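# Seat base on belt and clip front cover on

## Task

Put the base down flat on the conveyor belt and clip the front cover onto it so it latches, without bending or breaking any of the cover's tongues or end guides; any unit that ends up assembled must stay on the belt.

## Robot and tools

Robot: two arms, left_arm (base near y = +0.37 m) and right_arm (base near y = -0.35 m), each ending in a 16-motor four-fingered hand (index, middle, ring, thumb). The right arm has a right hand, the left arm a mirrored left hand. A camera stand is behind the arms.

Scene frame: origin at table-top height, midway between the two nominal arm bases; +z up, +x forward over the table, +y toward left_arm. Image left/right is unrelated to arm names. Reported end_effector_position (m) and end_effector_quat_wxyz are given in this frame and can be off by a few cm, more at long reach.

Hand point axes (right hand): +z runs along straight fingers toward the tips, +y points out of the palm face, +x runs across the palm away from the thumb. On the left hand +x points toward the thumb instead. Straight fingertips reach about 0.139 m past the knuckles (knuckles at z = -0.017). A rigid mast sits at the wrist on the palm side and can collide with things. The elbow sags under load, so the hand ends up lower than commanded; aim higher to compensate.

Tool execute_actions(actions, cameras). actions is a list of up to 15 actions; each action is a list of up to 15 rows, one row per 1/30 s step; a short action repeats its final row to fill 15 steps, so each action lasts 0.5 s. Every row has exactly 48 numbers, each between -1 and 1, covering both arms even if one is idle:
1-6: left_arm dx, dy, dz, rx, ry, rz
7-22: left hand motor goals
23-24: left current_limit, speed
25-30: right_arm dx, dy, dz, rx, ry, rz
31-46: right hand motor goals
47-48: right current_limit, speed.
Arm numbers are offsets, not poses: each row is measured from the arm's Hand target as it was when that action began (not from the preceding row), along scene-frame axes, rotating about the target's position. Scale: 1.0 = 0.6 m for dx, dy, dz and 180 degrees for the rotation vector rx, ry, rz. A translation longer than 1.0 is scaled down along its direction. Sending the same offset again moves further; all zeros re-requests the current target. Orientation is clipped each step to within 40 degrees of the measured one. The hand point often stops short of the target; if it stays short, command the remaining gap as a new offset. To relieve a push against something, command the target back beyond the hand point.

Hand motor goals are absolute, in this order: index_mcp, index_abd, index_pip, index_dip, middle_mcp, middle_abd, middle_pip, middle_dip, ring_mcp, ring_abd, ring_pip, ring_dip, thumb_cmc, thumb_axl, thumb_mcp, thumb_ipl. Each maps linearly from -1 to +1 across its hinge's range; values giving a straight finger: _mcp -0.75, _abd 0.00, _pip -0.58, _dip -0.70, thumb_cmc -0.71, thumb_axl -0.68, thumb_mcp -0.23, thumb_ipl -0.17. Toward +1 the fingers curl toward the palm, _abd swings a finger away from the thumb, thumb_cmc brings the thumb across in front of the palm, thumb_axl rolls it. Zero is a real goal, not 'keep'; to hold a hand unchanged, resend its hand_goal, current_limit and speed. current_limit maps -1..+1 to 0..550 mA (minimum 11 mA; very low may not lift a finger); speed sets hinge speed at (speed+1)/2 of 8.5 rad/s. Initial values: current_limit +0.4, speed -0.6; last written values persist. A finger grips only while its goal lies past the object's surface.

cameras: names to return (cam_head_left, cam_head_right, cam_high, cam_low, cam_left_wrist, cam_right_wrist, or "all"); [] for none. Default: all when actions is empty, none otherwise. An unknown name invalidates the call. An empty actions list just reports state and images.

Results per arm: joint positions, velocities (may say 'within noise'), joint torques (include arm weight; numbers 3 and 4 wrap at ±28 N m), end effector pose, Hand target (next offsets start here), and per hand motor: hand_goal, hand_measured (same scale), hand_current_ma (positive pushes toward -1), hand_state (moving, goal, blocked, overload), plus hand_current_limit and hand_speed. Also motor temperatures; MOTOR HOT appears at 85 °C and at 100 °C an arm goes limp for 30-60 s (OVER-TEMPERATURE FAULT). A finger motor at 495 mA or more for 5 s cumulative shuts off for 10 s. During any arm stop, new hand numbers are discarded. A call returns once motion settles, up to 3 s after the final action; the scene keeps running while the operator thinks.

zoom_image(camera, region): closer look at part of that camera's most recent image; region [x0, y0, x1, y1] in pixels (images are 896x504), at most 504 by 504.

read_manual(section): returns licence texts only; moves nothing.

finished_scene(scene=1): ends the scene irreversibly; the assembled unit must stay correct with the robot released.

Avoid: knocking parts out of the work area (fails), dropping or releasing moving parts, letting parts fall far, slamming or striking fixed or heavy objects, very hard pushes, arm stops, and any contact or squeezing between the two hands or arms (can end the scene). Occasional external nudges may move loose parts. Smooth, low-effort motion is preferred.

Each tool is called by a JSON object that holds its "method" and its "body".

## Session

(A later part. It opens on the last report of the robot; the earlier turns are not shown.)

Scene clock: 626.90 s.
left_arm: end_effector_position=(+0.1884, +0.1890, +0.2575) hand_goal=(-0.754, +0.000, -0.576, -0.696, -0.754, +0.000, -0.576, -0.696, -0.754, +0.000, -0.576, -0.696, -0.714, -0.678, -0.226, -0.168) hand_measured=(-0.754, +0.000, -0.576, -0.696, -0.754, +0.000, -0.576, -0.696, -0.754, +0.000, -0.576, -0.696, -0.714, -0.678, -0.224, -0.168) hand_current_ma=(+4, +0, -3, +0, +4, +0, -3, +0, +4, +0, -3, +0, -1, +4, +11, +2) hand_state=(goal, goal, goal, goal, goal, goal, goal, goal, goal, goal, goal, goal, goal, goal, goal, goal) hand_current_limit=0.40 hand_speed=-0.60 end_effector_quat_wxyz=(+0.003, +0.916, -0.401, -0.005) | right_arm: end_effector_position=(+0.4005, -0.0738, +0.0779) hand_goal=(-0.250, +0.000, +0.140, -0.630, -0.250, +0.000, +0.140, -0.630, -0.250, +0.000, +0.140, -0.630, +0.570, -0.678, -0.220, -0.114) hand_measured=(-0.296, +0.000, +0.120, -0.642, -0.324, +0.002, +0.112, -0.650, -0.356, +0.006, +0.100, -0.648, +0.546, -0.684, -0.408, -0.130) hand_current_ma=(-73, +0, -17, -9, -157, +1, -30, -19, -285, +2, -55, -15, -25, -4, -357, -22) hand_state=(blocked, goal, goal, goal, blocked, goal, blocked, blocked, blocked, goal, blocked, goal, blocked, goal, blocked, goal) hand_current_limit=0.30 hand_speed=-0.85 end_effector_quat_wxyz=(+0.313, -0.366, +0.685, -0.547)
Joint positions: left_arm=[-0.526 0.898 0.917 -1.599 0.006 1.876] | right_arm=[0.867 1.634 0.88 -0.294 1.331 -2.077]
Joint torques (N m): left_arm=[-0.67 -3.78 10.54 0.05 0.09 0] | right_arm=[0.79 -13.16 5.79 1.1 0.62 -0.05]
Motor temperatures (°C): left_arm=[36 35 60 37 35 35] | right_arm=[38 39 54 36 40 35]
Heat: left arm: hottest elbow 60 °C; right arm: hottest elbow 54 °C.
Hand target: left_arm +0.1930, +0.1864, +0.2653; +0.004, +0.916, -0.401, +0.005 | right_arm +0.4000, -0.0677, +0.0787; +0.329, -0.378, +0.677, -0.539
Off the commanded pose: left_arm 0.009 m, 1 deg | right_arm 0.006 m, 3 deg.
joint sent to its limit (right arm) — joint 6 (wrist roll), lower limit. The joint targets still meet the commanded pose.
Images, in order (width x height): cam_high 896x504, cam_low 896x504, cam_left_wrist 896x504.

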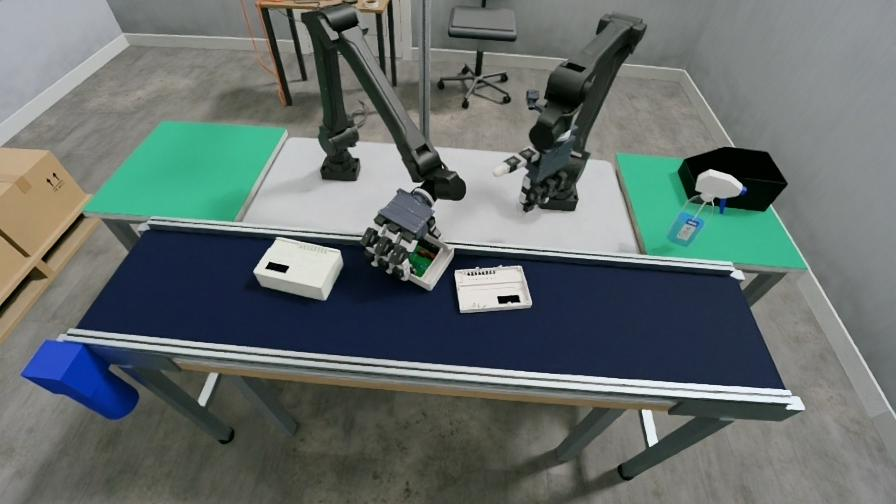

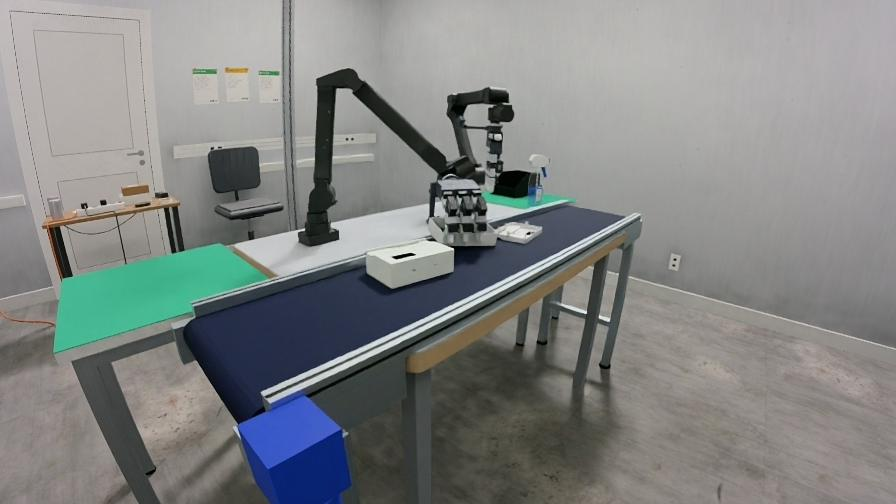

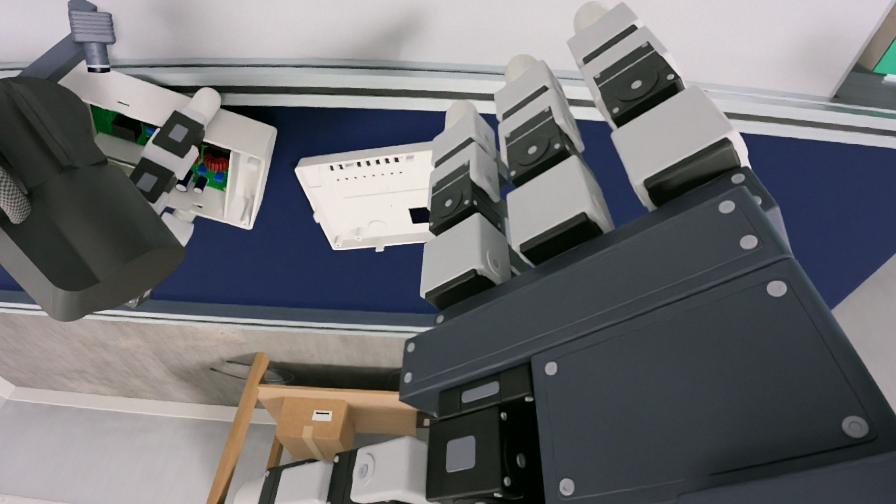

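{"method": "execute_actions", "body": {"actions": [[[0,0,0,0,0,0,-0.754,0,-0.576,-0.696,-0.754,0,-0.576,-0.696,-0.754,0,-0.576,-0.696,-0.714,-0.678,-0.226,-0.168,0.4,-0.6,0,0,0.025,0,0,0,-0.25,0,0.14,-0.63,-0.25,0,0.14,-0.63,-0.25,0,0.14,-0.63,0.571,-0.678,-0.22,-0.114,0.35,-0.85]],[[0,0,0,0,0,0,-0.754,0,-0.576,-0.696,-0.754,0,-0.576,-0.696,-0.754,0,-0.576,-0.696,-0.714,-0.678,-0.226,-0.168,0.4,-0.6,0,0,0.03,0,0,0,-0.25,0,0.14,-0.63,-0.25,0,0.14,-0.63,-0.25,0,0.14,-0.63,0.571,-0.678,-0.22,-0.114,0.35,-0.85]]], "cameras": ["cam_high", "cam_low", "cam_left_wrist"]}}

{"method": "zoom_image", "body": {"camera": "cam_high", "region": [350, 210, 460, 290]}}

{"method": "zoom_image", "body": {"camera": "cam_low", "region": [400, 150, 540, 260]}}

{"method": "zoom_image", "body": {"camera": "cam_left_wrist", "region": [0, 0, 340, 240]}}

Scene clock: 638.40 s.
left_arm: end_effector_position=(+0.1884, +0.1890, +0.2575) hand_goal=(-0.754, +0.000, -0.576, -0.696, -0.754, +0.000, -0.576, -0.696, -0.754, +0.000, -0.576, -0.696, -0.714, -0.678, -0.226, -0.168) hand_measured=(-0.754, +0.000, -0.576, -0.696, -0.754, +0.000, -0.576, -0.696, -0.754, +0.000, -0.576, -0.696, -0.714, -0.678, -0.224, -0.168) hand_current_ma=(+4, +0, -3, +0, +4, +0, -3, +0, +4, +0, -3, +0, -1, +4, +11, +2) hand_state=(goal, goal, goal, goal, goal, goal, goal, goal, goal, goal, goal, goal, goal, goal, goal, goal) hand_current_limit=0.40 hand_speed=-0.60 end_effector_quat_wxyz=(+0.003, +0.916, -0.401, -0.005) | right_arm: end_effector_position=(+0.3929, -0.0813, +0.0901) hand_goal=(-0.250, +0.000, +0.140, -0.630, -0.250, +0.000, +0.140, -0.630, -0.250, +0.000, +0.140, -0.630, +0.570, -0.678, -0.220, -0.114) hand_measured=(-0.296, +0.000, +0.114, -0.644, -0.280, +0.004, +0.112, -0.650, -0.270, +0.004, +0.112, -0.646, +0.546, -0.672, -0.384, -0.130) hand_current_ma=(-73, +0, -27, -10, -39, +1, -30, -17, -19, +2, -31, -13, -24, +3, -371, -22) hand_state=(blocked, goal, blocked, goal, blocked, goal, blocked, goal, goal, goal, blocked, goal, blocked, goal, blocked, goal) hand_current_limit=0.35 hand_speed=-0.85 end_effector_quat_wxyz=(+0.301, -0.378, +0.683, -0.548)
Joint positions: left_arm=[-0.526 0.898 0.917 -1.599 0.006 1.876] | right_arm=[0.867 1.591 0.881 -0.372 1.321 -2.077]
Joint torques (N m): left_arm=[-0.79 -3.78 10.54 0.01 0.09 -0.01] | right_arm=[1.08 -13.74 8.03 0.53 1.05 -0.03]
Motor temperatures (°C): left_arm=[36 35 60 37 35 35] | right_arm=[38 39 54 36 40 35]
Heat: left arm: hottest elbow 60 °C; right arm: hottest elbow 54 °C.
Hand target: left_arm +0.1930, +0.1864, +0.2653; +0.004, +0.916, -0.401, +0.005 | right_arm +0.4000, -0.0677, +0.1116; +0.329, -0.378, +0.677, -0.539
Off the commanded pose: left_arm 0.009 m, 1 deg | right_arm 0.026 m, 3 deg.
joint sent to its limit (right arm) — joint 6 (wrist roll), lower limit. The joint targets still meet the commanded pose.
Images, in order (width x height): cam_high 896x504, cam_low 896x504, cam_left_wrist 896x504.

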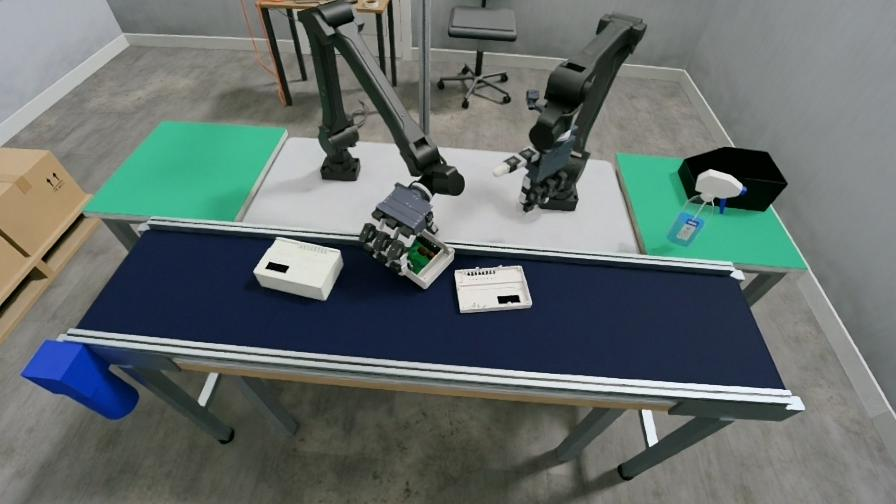

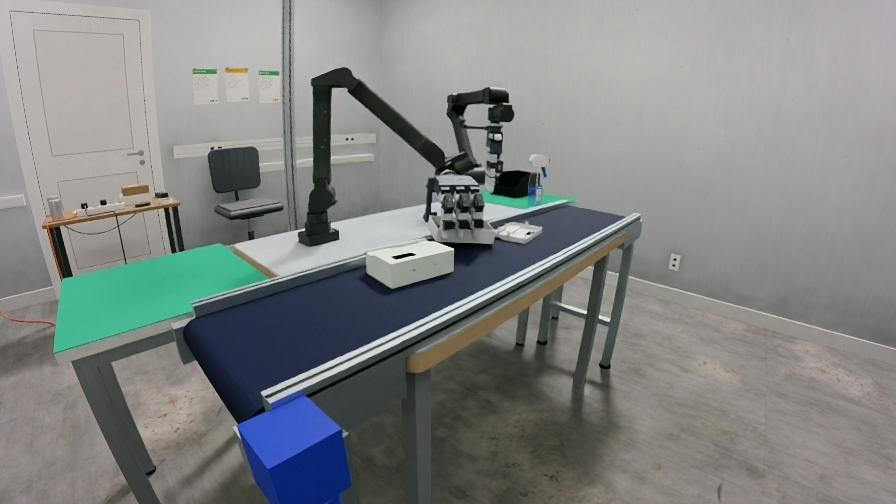

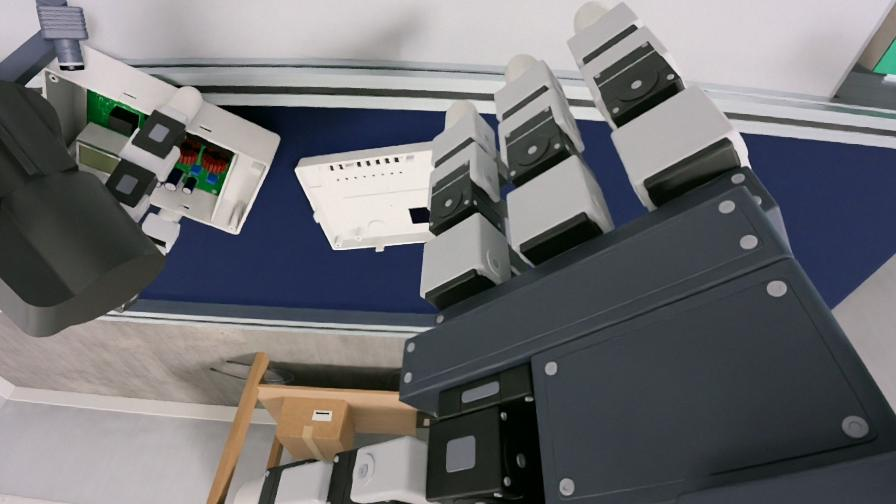

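Scaled by 4.582 from the camera's 896x504 image, which has a finer 1280x720 frame.

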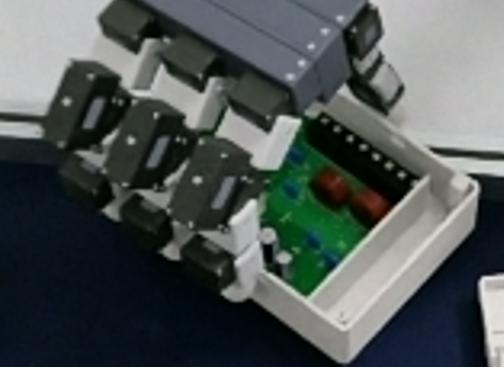

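Scaled by 3.600 from the camera's 896x504 image, which has a finer 1280x720 frame.

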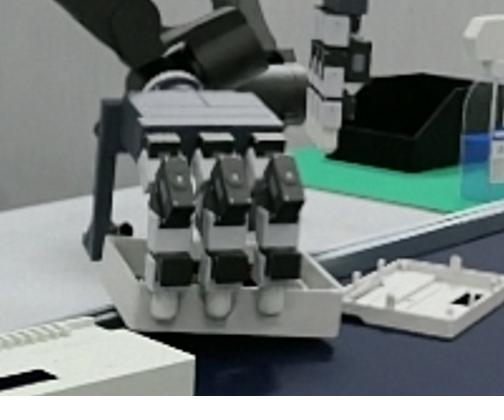

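Scaled by 1.482 from the camera's 896x504 image, which has a finer 1280x720 frame.

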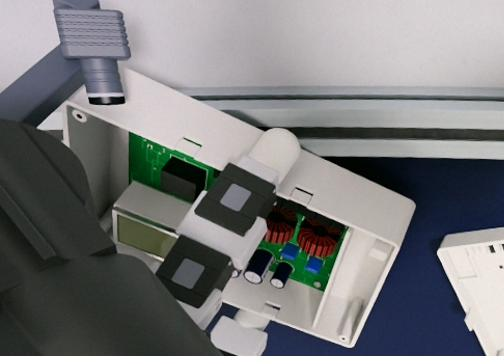

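{"method": "execute_actions", "body": {"actions": [[[0,0,0,0,0,0,-0.754,0,-0.576,-0.696,-0.754,0,-0.576,-0.696,-0.754,0,-0.576,-0.696,-0.714,-0.678,-0.226,-0.168,0.4,-0.6,0.01,0,0.01,0,0,0,-0.22,0,0.15,-0.62,-0.22,0,0.15,-0.62,-0.22,0,0.15,-0.62,0.571,-0.678,-0.2,-0.114,0.35,-0.85],[0,0,0,0,0,0,-0.754,0,-0.576,-0.696,-0.754,0,-0.576,-0.696,-0.754,0,-0.576,-0.696,-0.714,-0.678,-0.226,-0.168,0.4,-0.6,0.03,0,0.02,0,0,-0.01,-0.22,0,0.15,-0.62,-0.22,0,0.15,-0.62,-0.22,0,0.15,-0.62,0.571,-0.678,-0.2,-0.114,0.35,-0.85]],[[0,0,0,0,0,0,-0.754,0,-0.576,-0.696,-0.754,0,-0.576,-0.696,-0.754,0,-0.576,-0.696,-0.714,-0.678,-0.226,-0.168,0.4,-0.6,0.03,0,0,0,0,-0.015,-0.22,0,0.15,-0.62,-0.22,0,0.15,-0.62,-0.22,0,0.15,-0.62,0.571,-0.678,-0.2,-0.114,0.35,-0.85]],[[0,0,0,0,0,0,-0.754,0,-0.576,-0.696,-0.754,0,-0.576,-0.696,-0.754,0,-0.576,-0.696,-0.714,-0.678,-0.226,-0.168,0.4,-0.6,0.035,0,0,0,0,-0.015,-0.22,0,0.15,-0.62,-0.22,0,0.15,-0.62,-0.22,0,0.15,-0.62,0.571,-0.678,-0.2,-0.114,0.35,-0.85]]], "cameras": ["cam_high", "cam_low", "cam_left_wrist"]}}

{"method": "zoom_image", "body": {"camera": "cam_high", "region": [350, 220, 460, 300]}}

{"method": "zoom_image", "body": {"camera": "cam_low", "region": [400, 150, 540, 260]}}

{"method": "zoom_image", "body": {"camera": "cam_left_wrist", "region": [0, 0, 340, 240]}}

Scene clock: 648.60 s.
left_arm: end_effector_position=(+0.1884, +0.1890, +0.2575) hand_goal=(-0.754, +0.000, -0.576, -0.696, -0.754, +0.000, -0.576, -0.696, -0.754, +0.000, -0.576, -0.696, -0.714, -0.678, -0.226, -0.168) hand_measured=(-0.754, +0.000, -0.576, -0.696, -0.754, +0.000, -0.576, -0.696, -0.754, +0.000, -0.576, -0.696, -0.714, -0.678, -0.224, -0.168) hand_current_ma=(+4, +0, -3, +0, +4, +0, -3, +0, +4, +0, -3, +0, -1, +4, +11, +2) hand_state=(goal, goal, goal, goal, goal, goal, goal, goal, goal, goal, goal, goal, goal, goal, goal, goal) hand_current_limit=0.40 hand_speed=-0.60 end_effector_quat_wxyz=(+0.003, +0.916, -0.401, -0.005) | right_arm: end_effector_position=(+0.4424, -0.0775, +0.1124) hand_goal=(-0.220, +0.000, +0.150, -0.620, -0.220, +0.000, +0.150, -0.620, -0.220, +0.000, +0.150, -0.620, +0.570, -0.678, -0.200, -0.114) hand_measured=(-0.216, +0.004, +0.148, -0.624, -0.218, +0.004, +0.148, -0.622, -0.218, +0.002, +0.148, -0.624, +0.568, -0.676, -0.202, -0.116) hand_current_ma=(+1, +1, -1, -1, +1, +1, -1, -1, +1, +1, -1, -1, -1, +1, -1, -1) hand_state=(goal, goal, goal, goal, goal, goal, goal, goal, goal, goal, goal, goal, goal, goal, goal, goal) hand_current_limit=0.35 hand_speed=-0.85 end_effector_quat_wxyz=(+0.285, -0.348, +0.694, -0.562)
Joint positions: left_arm=[-0.526 0.898 0.917 -1.599 0.006 1.876] | right_arm=[0.798 1.656 1.031 -0.446 1.335 -2.078]
Joint torques (N m): left_arm=[-0.73 -3.55 10.54 0.05 0.09 -0.01] | right_arm=[-0.26 -13.04 9.59 0.39 0.95 0.05]
Motor temperatures (°C): left_arm=[36 35 60 37 35 35] | right_arm=[38 40 54 36 40 35]
Heat: left arm: hottest elbow 60 °C; right arm: hottest elbow 54 °C.
Hand target: left_arm +0.1930, +0.1864, +0.2653; +0.004, +0.916, -0.401, +0.005 | right_arm +0.4571, -0.0677, +0.1236; +0.294, -0.334, +0.699, -0.559
Off the commanded pose: left_arm 0.009 m, 1 deg | right_arm 0.021 m, 2 deg.
Images, in order (width x height): cam_high 896x504, cam_low 896x504, cam_left_wrist 896x504.

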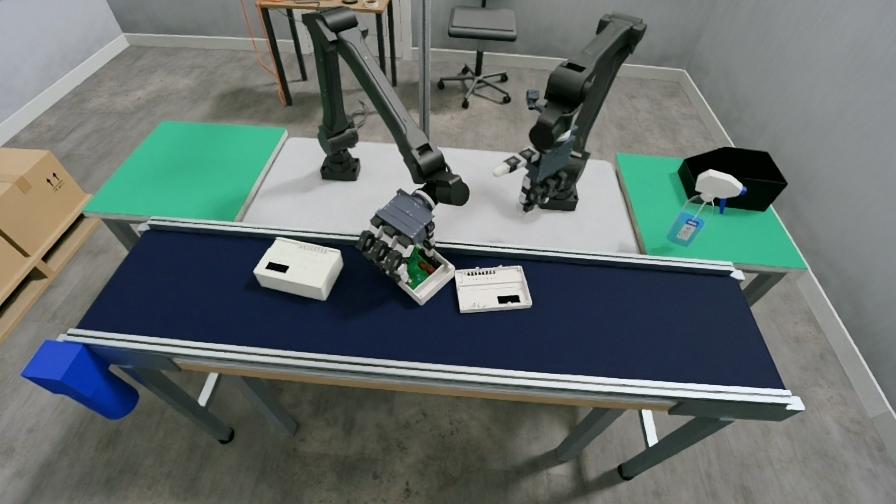

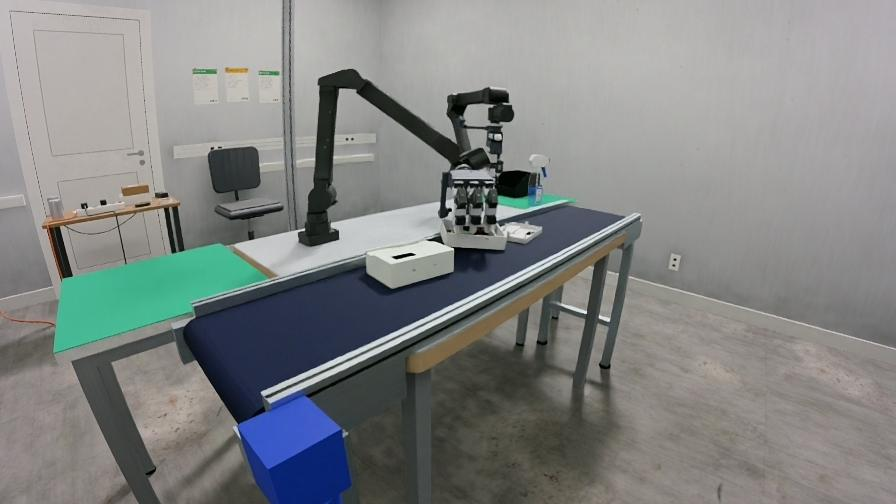

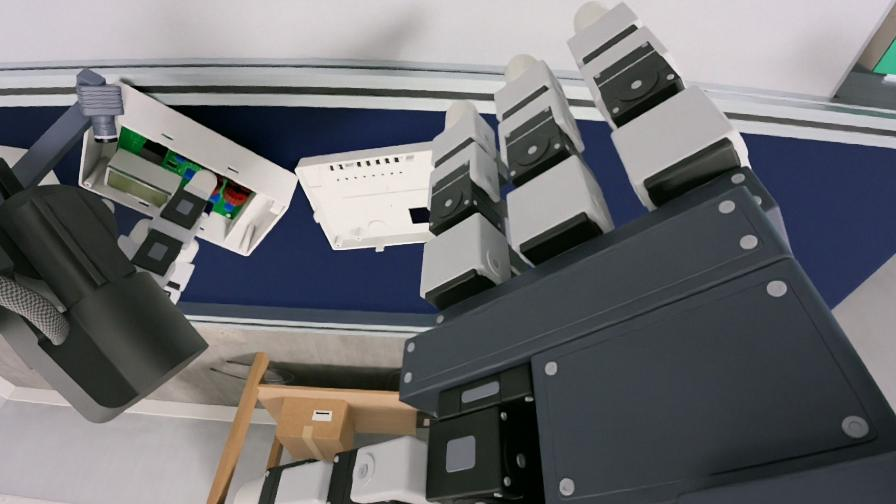

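Scaled by 4.582 from the camera's 896x504 image, which has a finer 1280x720 frame.

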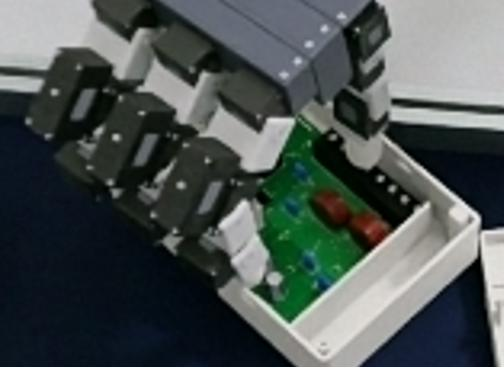

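Scaled by 3.600 from the camera's 896x504 image, which has a finer 1280x720 frame.

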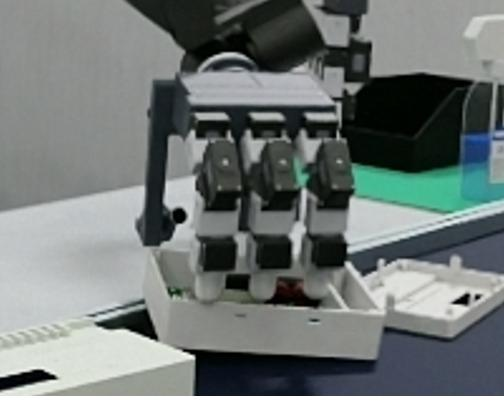

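Scaled by 1.482 from the camera's 896x504 image, which has a finer 1280x720 frame.

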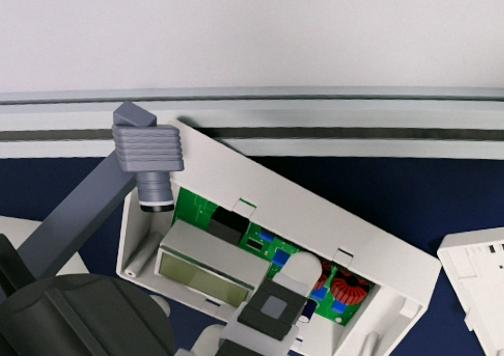

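{"method": "execute_actions", "body": {"actions": [[[0,0,0,0,0,0,-0.754,0,-0.576,-0.696,-0.754,0,-0.576,-0.696,-0.754,0,-0.576,-0.696,-0.714,-0.678,-0.226,-0.168,0.4,-0.6,0,0,0.06,0,0,0,-0.22,0,0.15,-0.62,-0.22,0,0.15,-0.62,-0.22,0,0.15,-0.62,0.571,-0.678,-0.2,-0.114,0.35,-0.85]],[[0,0,0,0,0,0,-0.754,0,-0.576,-0.696,-0.754,0,-0.576,-0.696,-0.754,0,-0.576,-0.696,-0.714,-0.678,-0.226,-0.168,0.4,-0.6,-0.07,-0.1,0.05,0,0,0,-0.548,0,0.08,-0.623,-0.548,0,0.08,-0.623,-0.548,0,0.08,-0.623,0.571,-0.678,-0.562,-0.114,0.35,-0.6]]], "cameras": ["all"]}}

{"method": "zoom_image", "body": {"camera": "cam_high", "region": [350, 220, 490, 320]}}

{"method": "zoom_image", "body": {"camera": "cam_low", "region": [400, 150, 540, 260]}}

{"method": "zoom_image", "body": {"camera": "cam_left_wrist", "region": [0, 0, 340, 280]}}

Scene clock: 660.33 s.
left_arm: end_effector_position=(+0.1884, +0.1890, +0.2575) hand_goal=(-0.754, +0.000, -0.576, -0.696, -0.754, +0.000, -0.576, -0.696, -0.754, +0.000, -0.576, -0.696, -0.714, -0.678, -0.226, -0.168) hand_measured=(-0.754, +0.000, -0.576, -0.696, -0.754, +0.000, -0.576, -0.696, -0.754, +0.000, -0.576, -0.696, -0.714, -0.678, -0.224, -0.168) hand_current_ma=(+4, +0, -3, +0, +4, +0, -3, +0, +4, +0, -3, +0, -1, +4, +11, +2) hand_state=(goal, goal, goal, goal, goal, goal, goal, goal, goal, goal, goal, goal, goal, goal, goal, goal) hand_current_limit=0.40 hand_speed=-0.60 end_effector_quat_wxyz=(+0.003, +0.916, -0.401, -0.005) | right_arm: end_effector_position=(+0.4110, -0.1288, +0.1869) hand_goal=(-0.548, +0.000, +0.080, -0.624, -0.548, +0.000, +0.080, -0.624, -0.548, +0.000, +0.080, -0.624, +0.570, -0.678, -0.562, -0.114) hand_measured=(-0.532, +0.002, +0.082, -0.624, -0.536, +0.002, +0.082, -0.622, -0.534, +0.000, +0.084, -0.624, +0.570, -0.676, -0.554, -0.116) hand_current_ma=(+13, +0, +1, +0, +10, +0, +1, +0, +10, +0, +1, +0, +0, +1, +6, +0) hand_state=(goal, goal, goal, goal, goal, goal, goal, goal, goal, goal, goal, goal, goal, goal, goal, goal) hand_current_limit=0.35 hand_speed=-0.60 end_effector_quat_wxyz=(+0.291, -0.328, +0.704, -0.559)
Joint positions: left_arm=[-0.526 0.898 0.917 -1.599 0.006 1.876] | right_arm=[0.77 1.401 0.957 -0.59 1.329 -2.075]
Joint torques (N m): left_arm=[-0.79 -3.66 10.58 0.06 0.09 -0.01] | right_arm=[-0.15 -10.46 8.01 0.39 0.95 -0.07]
Motor temperatures (°C): left_arm=[36 35 60 37 35 35] | right_arm=[38 40 56 36 40 35]
Heat: left arm: hottest elbow 60 °C; right arm: hottest elbow 56 °C.
Hand target: left_arm +0.1930, +0.1864, +0.2653; +0.004, +0.916, -0.401, +0.005 | right_arm +0.4151, -0.1277, +0.1898; +0.294, -0.334, +0.699, -0.559
Off the commanded pose: left_arm 0.009 m, 1 deg | right_arm 0.005 m, 1 deg.
joint sent to its limit (right arm) — joint 6 (wrist roll), lower limit. The joint targets still meet the commanded pose.
camera_calibration:
cam_right_wrist: T_world_to_cam=[[0.389286, 0.707258, -0.59012, 0.0724342], [-0.220566, 0.693593, 0.685769, 0.00826595], [0.894319, -0.1368, 0.426003, -0.335106], [0, 0, 0, 1]] pos_world=[0.273317, -0.102805, 0.179832]

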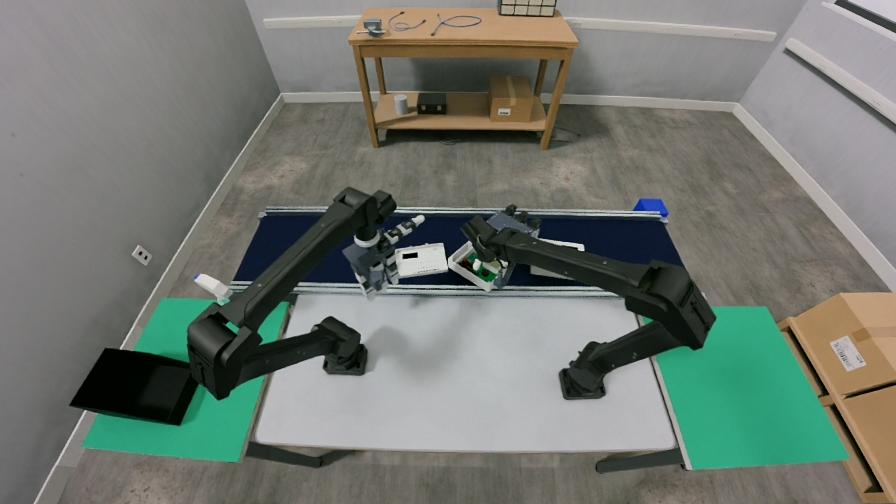

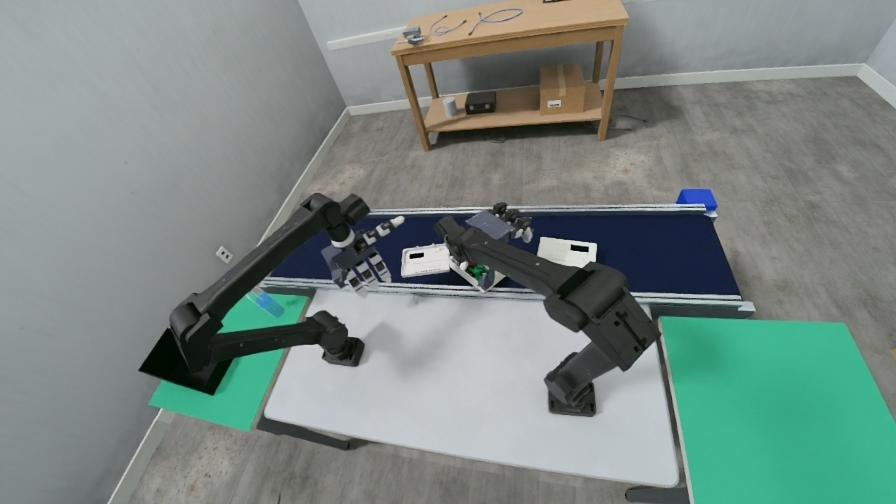

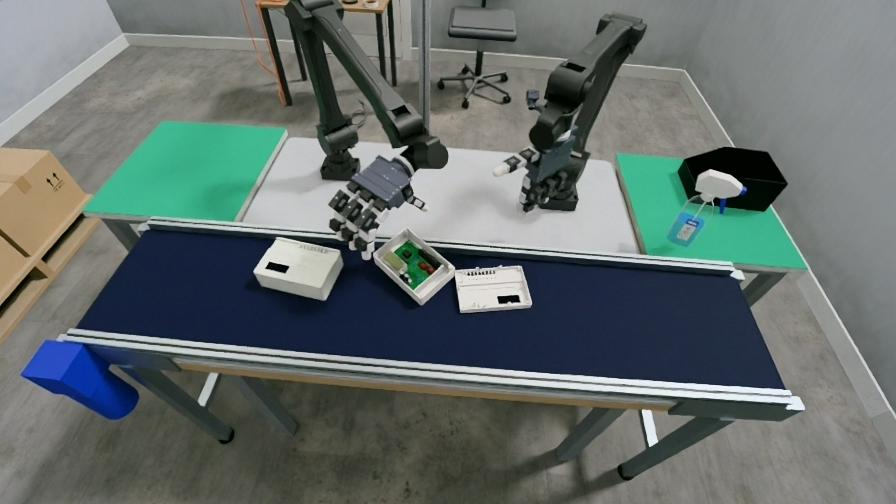

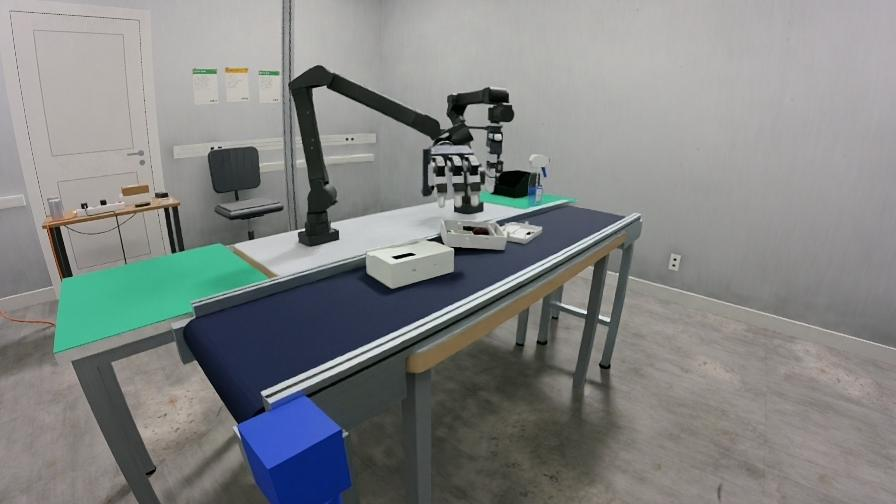

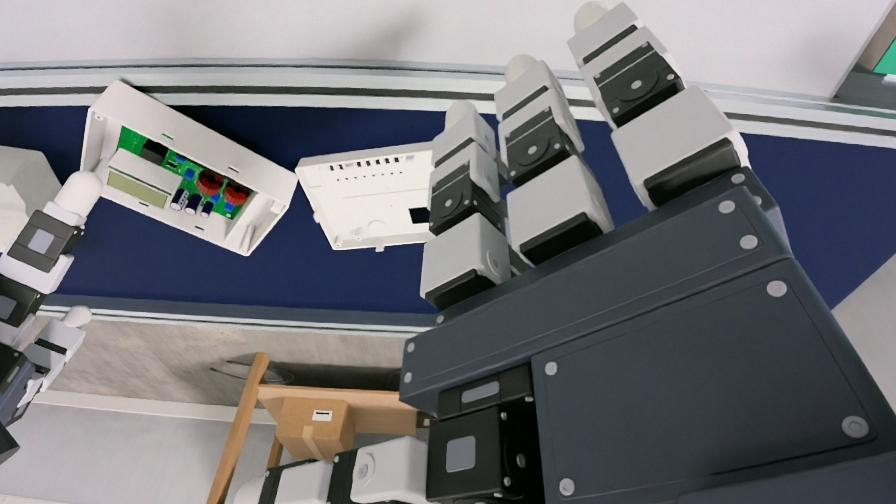

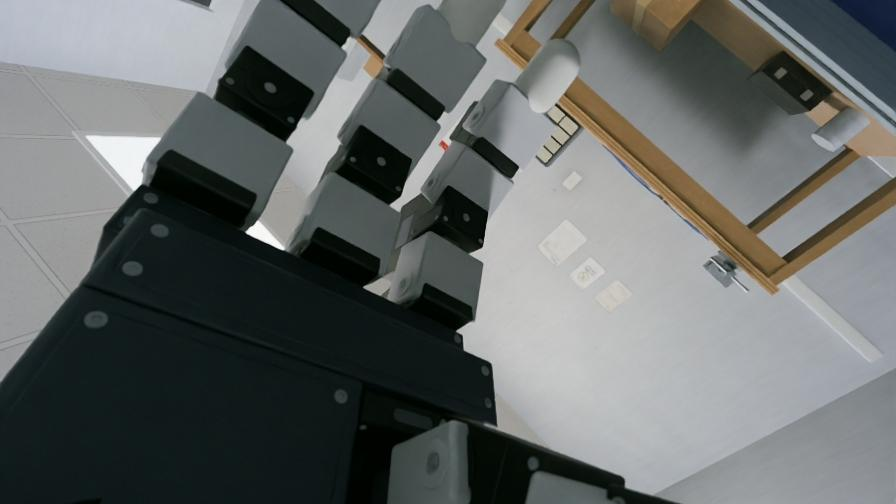

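Scaled by 3.600 from the camera's 896x504 image, which has a finer 1280x720 frame.

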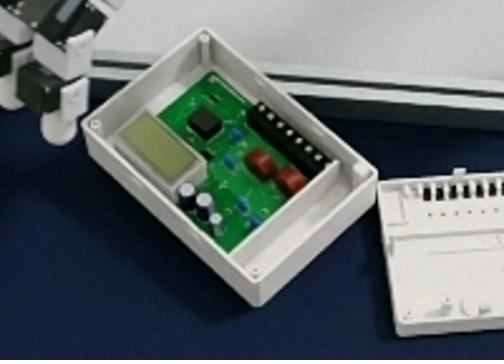

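Scaled by 3.600 from the camera's 896x504 image, which has a finer 1280x720 frame.

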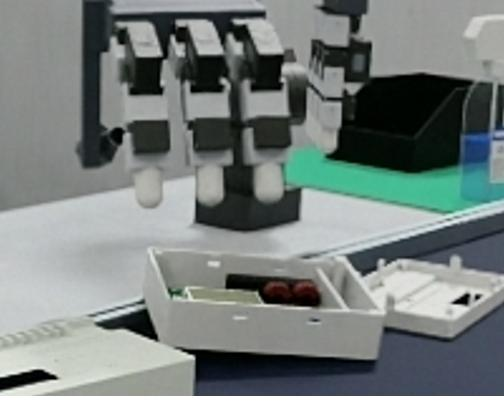

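Scaled by 1.482 from the camera's 896x504 image, which has a finer 1280x720 frame.

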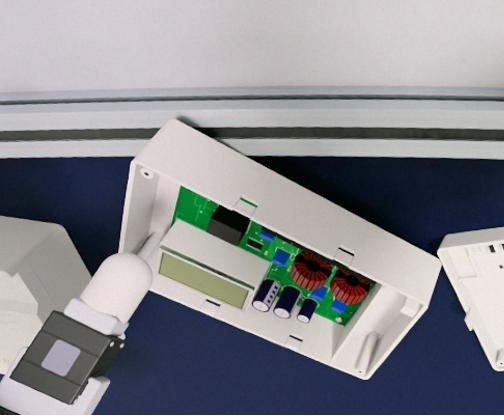

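{"method": "execute_actions", "body": {"actions": [[[0,0,0,0,0,0,-0.754,0,-0.576,-0.696,-0.754,0,-0.576,-0.696,-0.754,0,-0.576,-0.696,-0.714,-0.678,-0.226,-0.168,0.4,-0.6,0.0165,0.093,-0.06,0,0,0,-0.548,0,0.08,-0.623,-0.548,0,0.08,-0.623,-0.548,0,0.08,-0.623,0.571,-0.678,-0.562,-0.114,0.35,-0.6]],[[0,0,0,0,0,0,-0.754,0,-0.576,-0.696,-0.754,0,-0.576,-0.696,-0.754,0,-0.576,-0.696,-0.714,-0.678,-0.226,-0.168,0.4,-0.6,0,0,-0.06,0,0,0,-0.548,0,0.08,-0.623,-0.548,0,0.08,-0.623,-0.548,0,0.08,-0.623,0.571,-0.678,-0.562,-0.114,0.35,-0.6]]], "cameras": ["cam_high", "cam_low", "cam_left_wrist"]}}

{"method": "zoom_image", "body": {"camera": "cam_high", "region": [350, 220, 490, 320]}}

{"method": "zoom_image", "body": {"camera": "cam_low", "region": [400, 150, 540, 260]}}

{"method": "zoom_image", "body": {"camera": "cam_left_wrist", "region": [0, 0, 340, 280]}}

Scene clock: 688.87 s.
left_arm: end_effector_position=(+0.1884, +0.1890, +0.2575) hand_goal=(-0.754, +0.000, -0.576, -0.696, -0.754, +0.000, -0.576, -0.696, -0.754, +0.000, -0.576, -0.696, -0.714, -0.678, -0.226, -0.168) hand_measured=(-0.754, +0.000, -0.576, -0.696, -0.754, +0.000, -0.576, -0.696, -0.754, +0.000, -0.576, -0.696, -0.714, -0.678, -0.224, -0.168) hand_current_ma=(+4, +0, -3, +0, +4, +0, -3, +0, +4, +0, -3, +0, -1, +4, +11, +2) hand_state=(goal, goal, goal, goal, goal, goal, goal, goal, goal, goal, goal, goal, goal, goal, goal, goal) hand_current_limit=0.40 hand_speed=-0.60 end_effector_quat_wxyz=(+0.003, +0.916, -0.401, -0.005) | right_arm: end_effector_position=(+0.4160, -0.0785, +0.1127) hand_goal=(-0.548, +0.000, +0.080, -0.624, -0.548, +0.000, +0.080, -0.624, -0.548, +0.000, +0.080, -0.624, +0.570, -0.678, -0.562, -0.114) hand_measured=(-0.538, +0.002, +0.082, -0.624, -0.540, +0.002, +0.082, -0.622, -0.538, +0.000, +0.082, -0.624, +0.570, -0.676, -0.554, -0.116) hand_current_ma=(+7, +0, +1, +0, +5, +0, +1, +0, +6, +0, +1, +0, +0, +0, +5, +0) hand_state=(goal, goal, goal, goal, goal, goal, goal, goal, goal, goal, goal, goal, goal, goal, goal, goal) hand_current_limit=0.35 hand_speed=-0.60 end_effector_quat_wxyz=(+0.282, -0.349, +0.693, -0.564)
Joint positions: left_arm=[-0.526 0.898 0.917 -1.599 0.006 1.876] | right_arm=[0.84 1.636 1.024 -0.641 1.354 -1.898]
Joint torques (N m): left_arm=[-0.85 -3.66 10.55 0.01 0.1 -0.02] | right_arm=[-0.56 -12.75 7.36 1.2 1.08 0.11]
Motor temperatures (°C): left_arm=[36 35 61 37 35 35] | right_arm=[38 38 59 36 40 35]
Heat: left arm: hottest elbow 61 °C; right arm: hottest elbow 59 °C.
Hand target: left_arm +0.1930, +0.1864, +0.2653; +0.004, +0.916, -0.401, +0.005 | right_arm +0.4248, -0.0719, +0.1176; +0.294, -0.335, +0.699, -0.559
Off the commanded pose: left_arm 0.009 m, 1 deg | right_arm 0.012 m, 2 deg.
Images, in order (width x height): cam_high 896x504, cam_low 896x504, cam_left_wrist 896x504.

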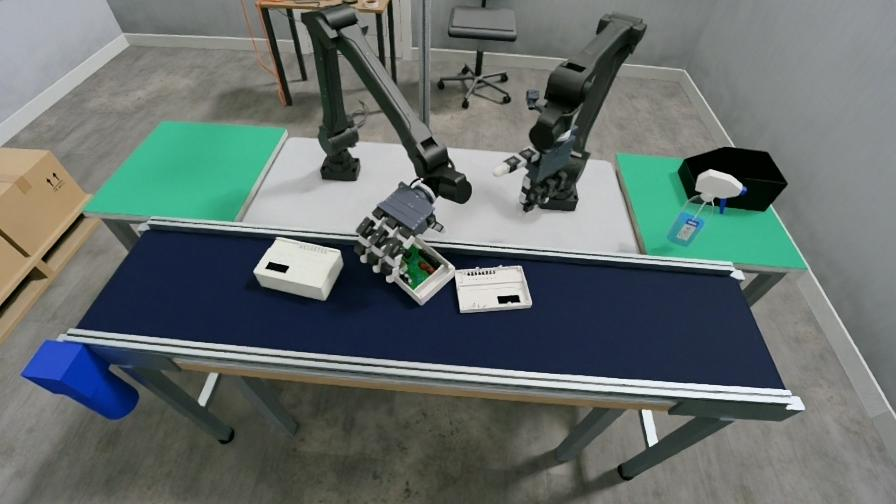

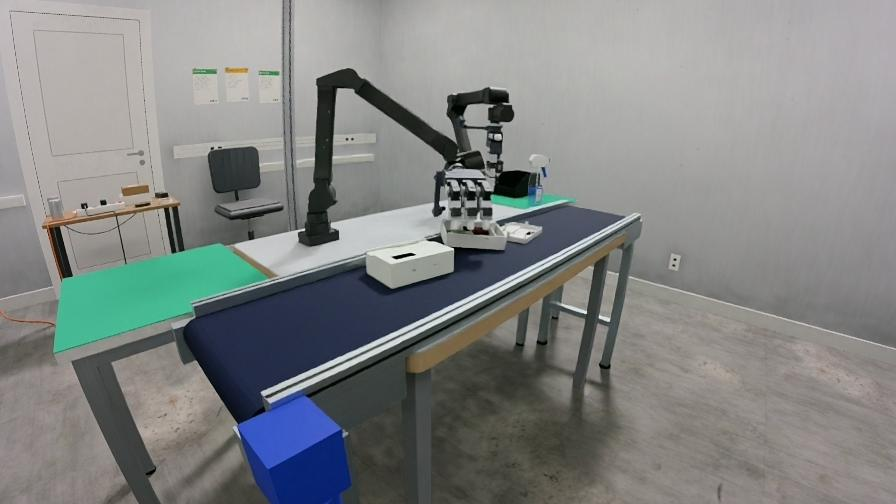

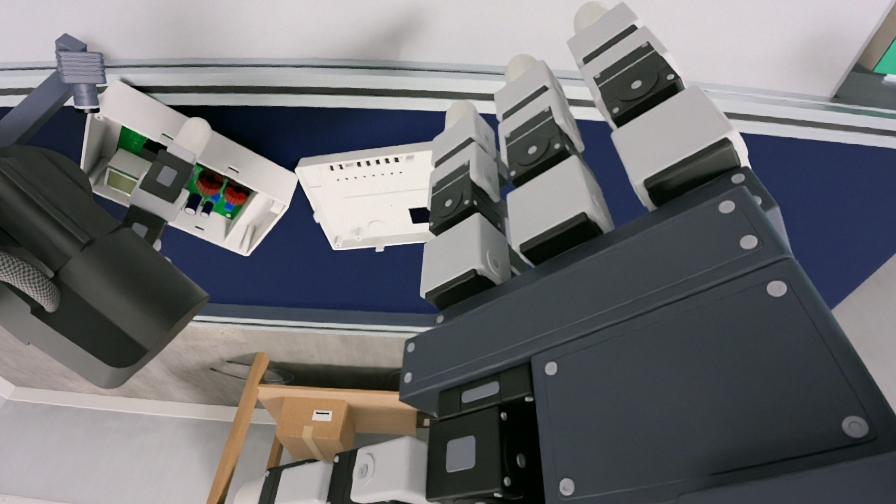

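Scaled by 3.600 from the camera's 896x504 image, which has a finer 1280x720 frame.

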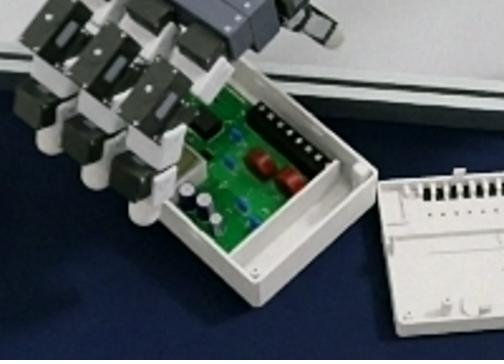

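Scaled by 3.600 from the camera's 896x504 image, which has a finer 1280x720 frame.

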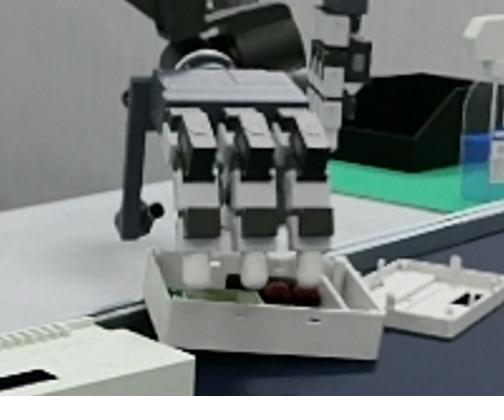

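Scaled by 1.482 from the camera's 896x504 image, which has a finer 1280x720 frame.

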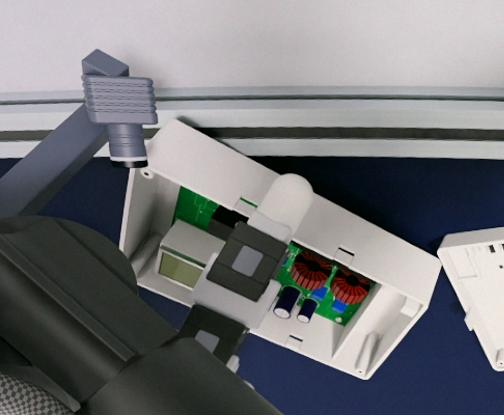

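{"method": "zoom_image", "body": {"camera": "cam_high", "region": [395, 250, 465, 310]}}

{"method": "zoom_image", "body": {"camera": "cam_low", "region": [435, 210, 515, 255]}}

Scaled by 7.200 from the camera's 896x504 image, which has a finer 1280x720 frame.

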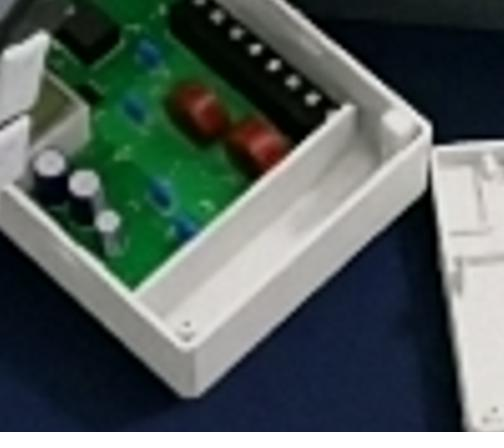

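Scaled by 6.300 from the camera's 896x504 image, which has a finer 1280x720 frame.

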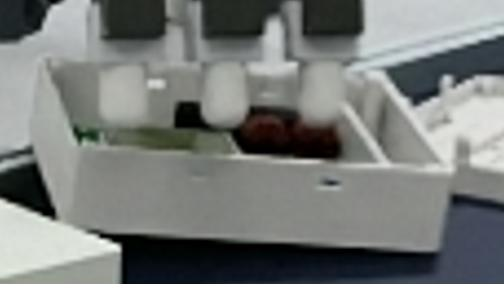

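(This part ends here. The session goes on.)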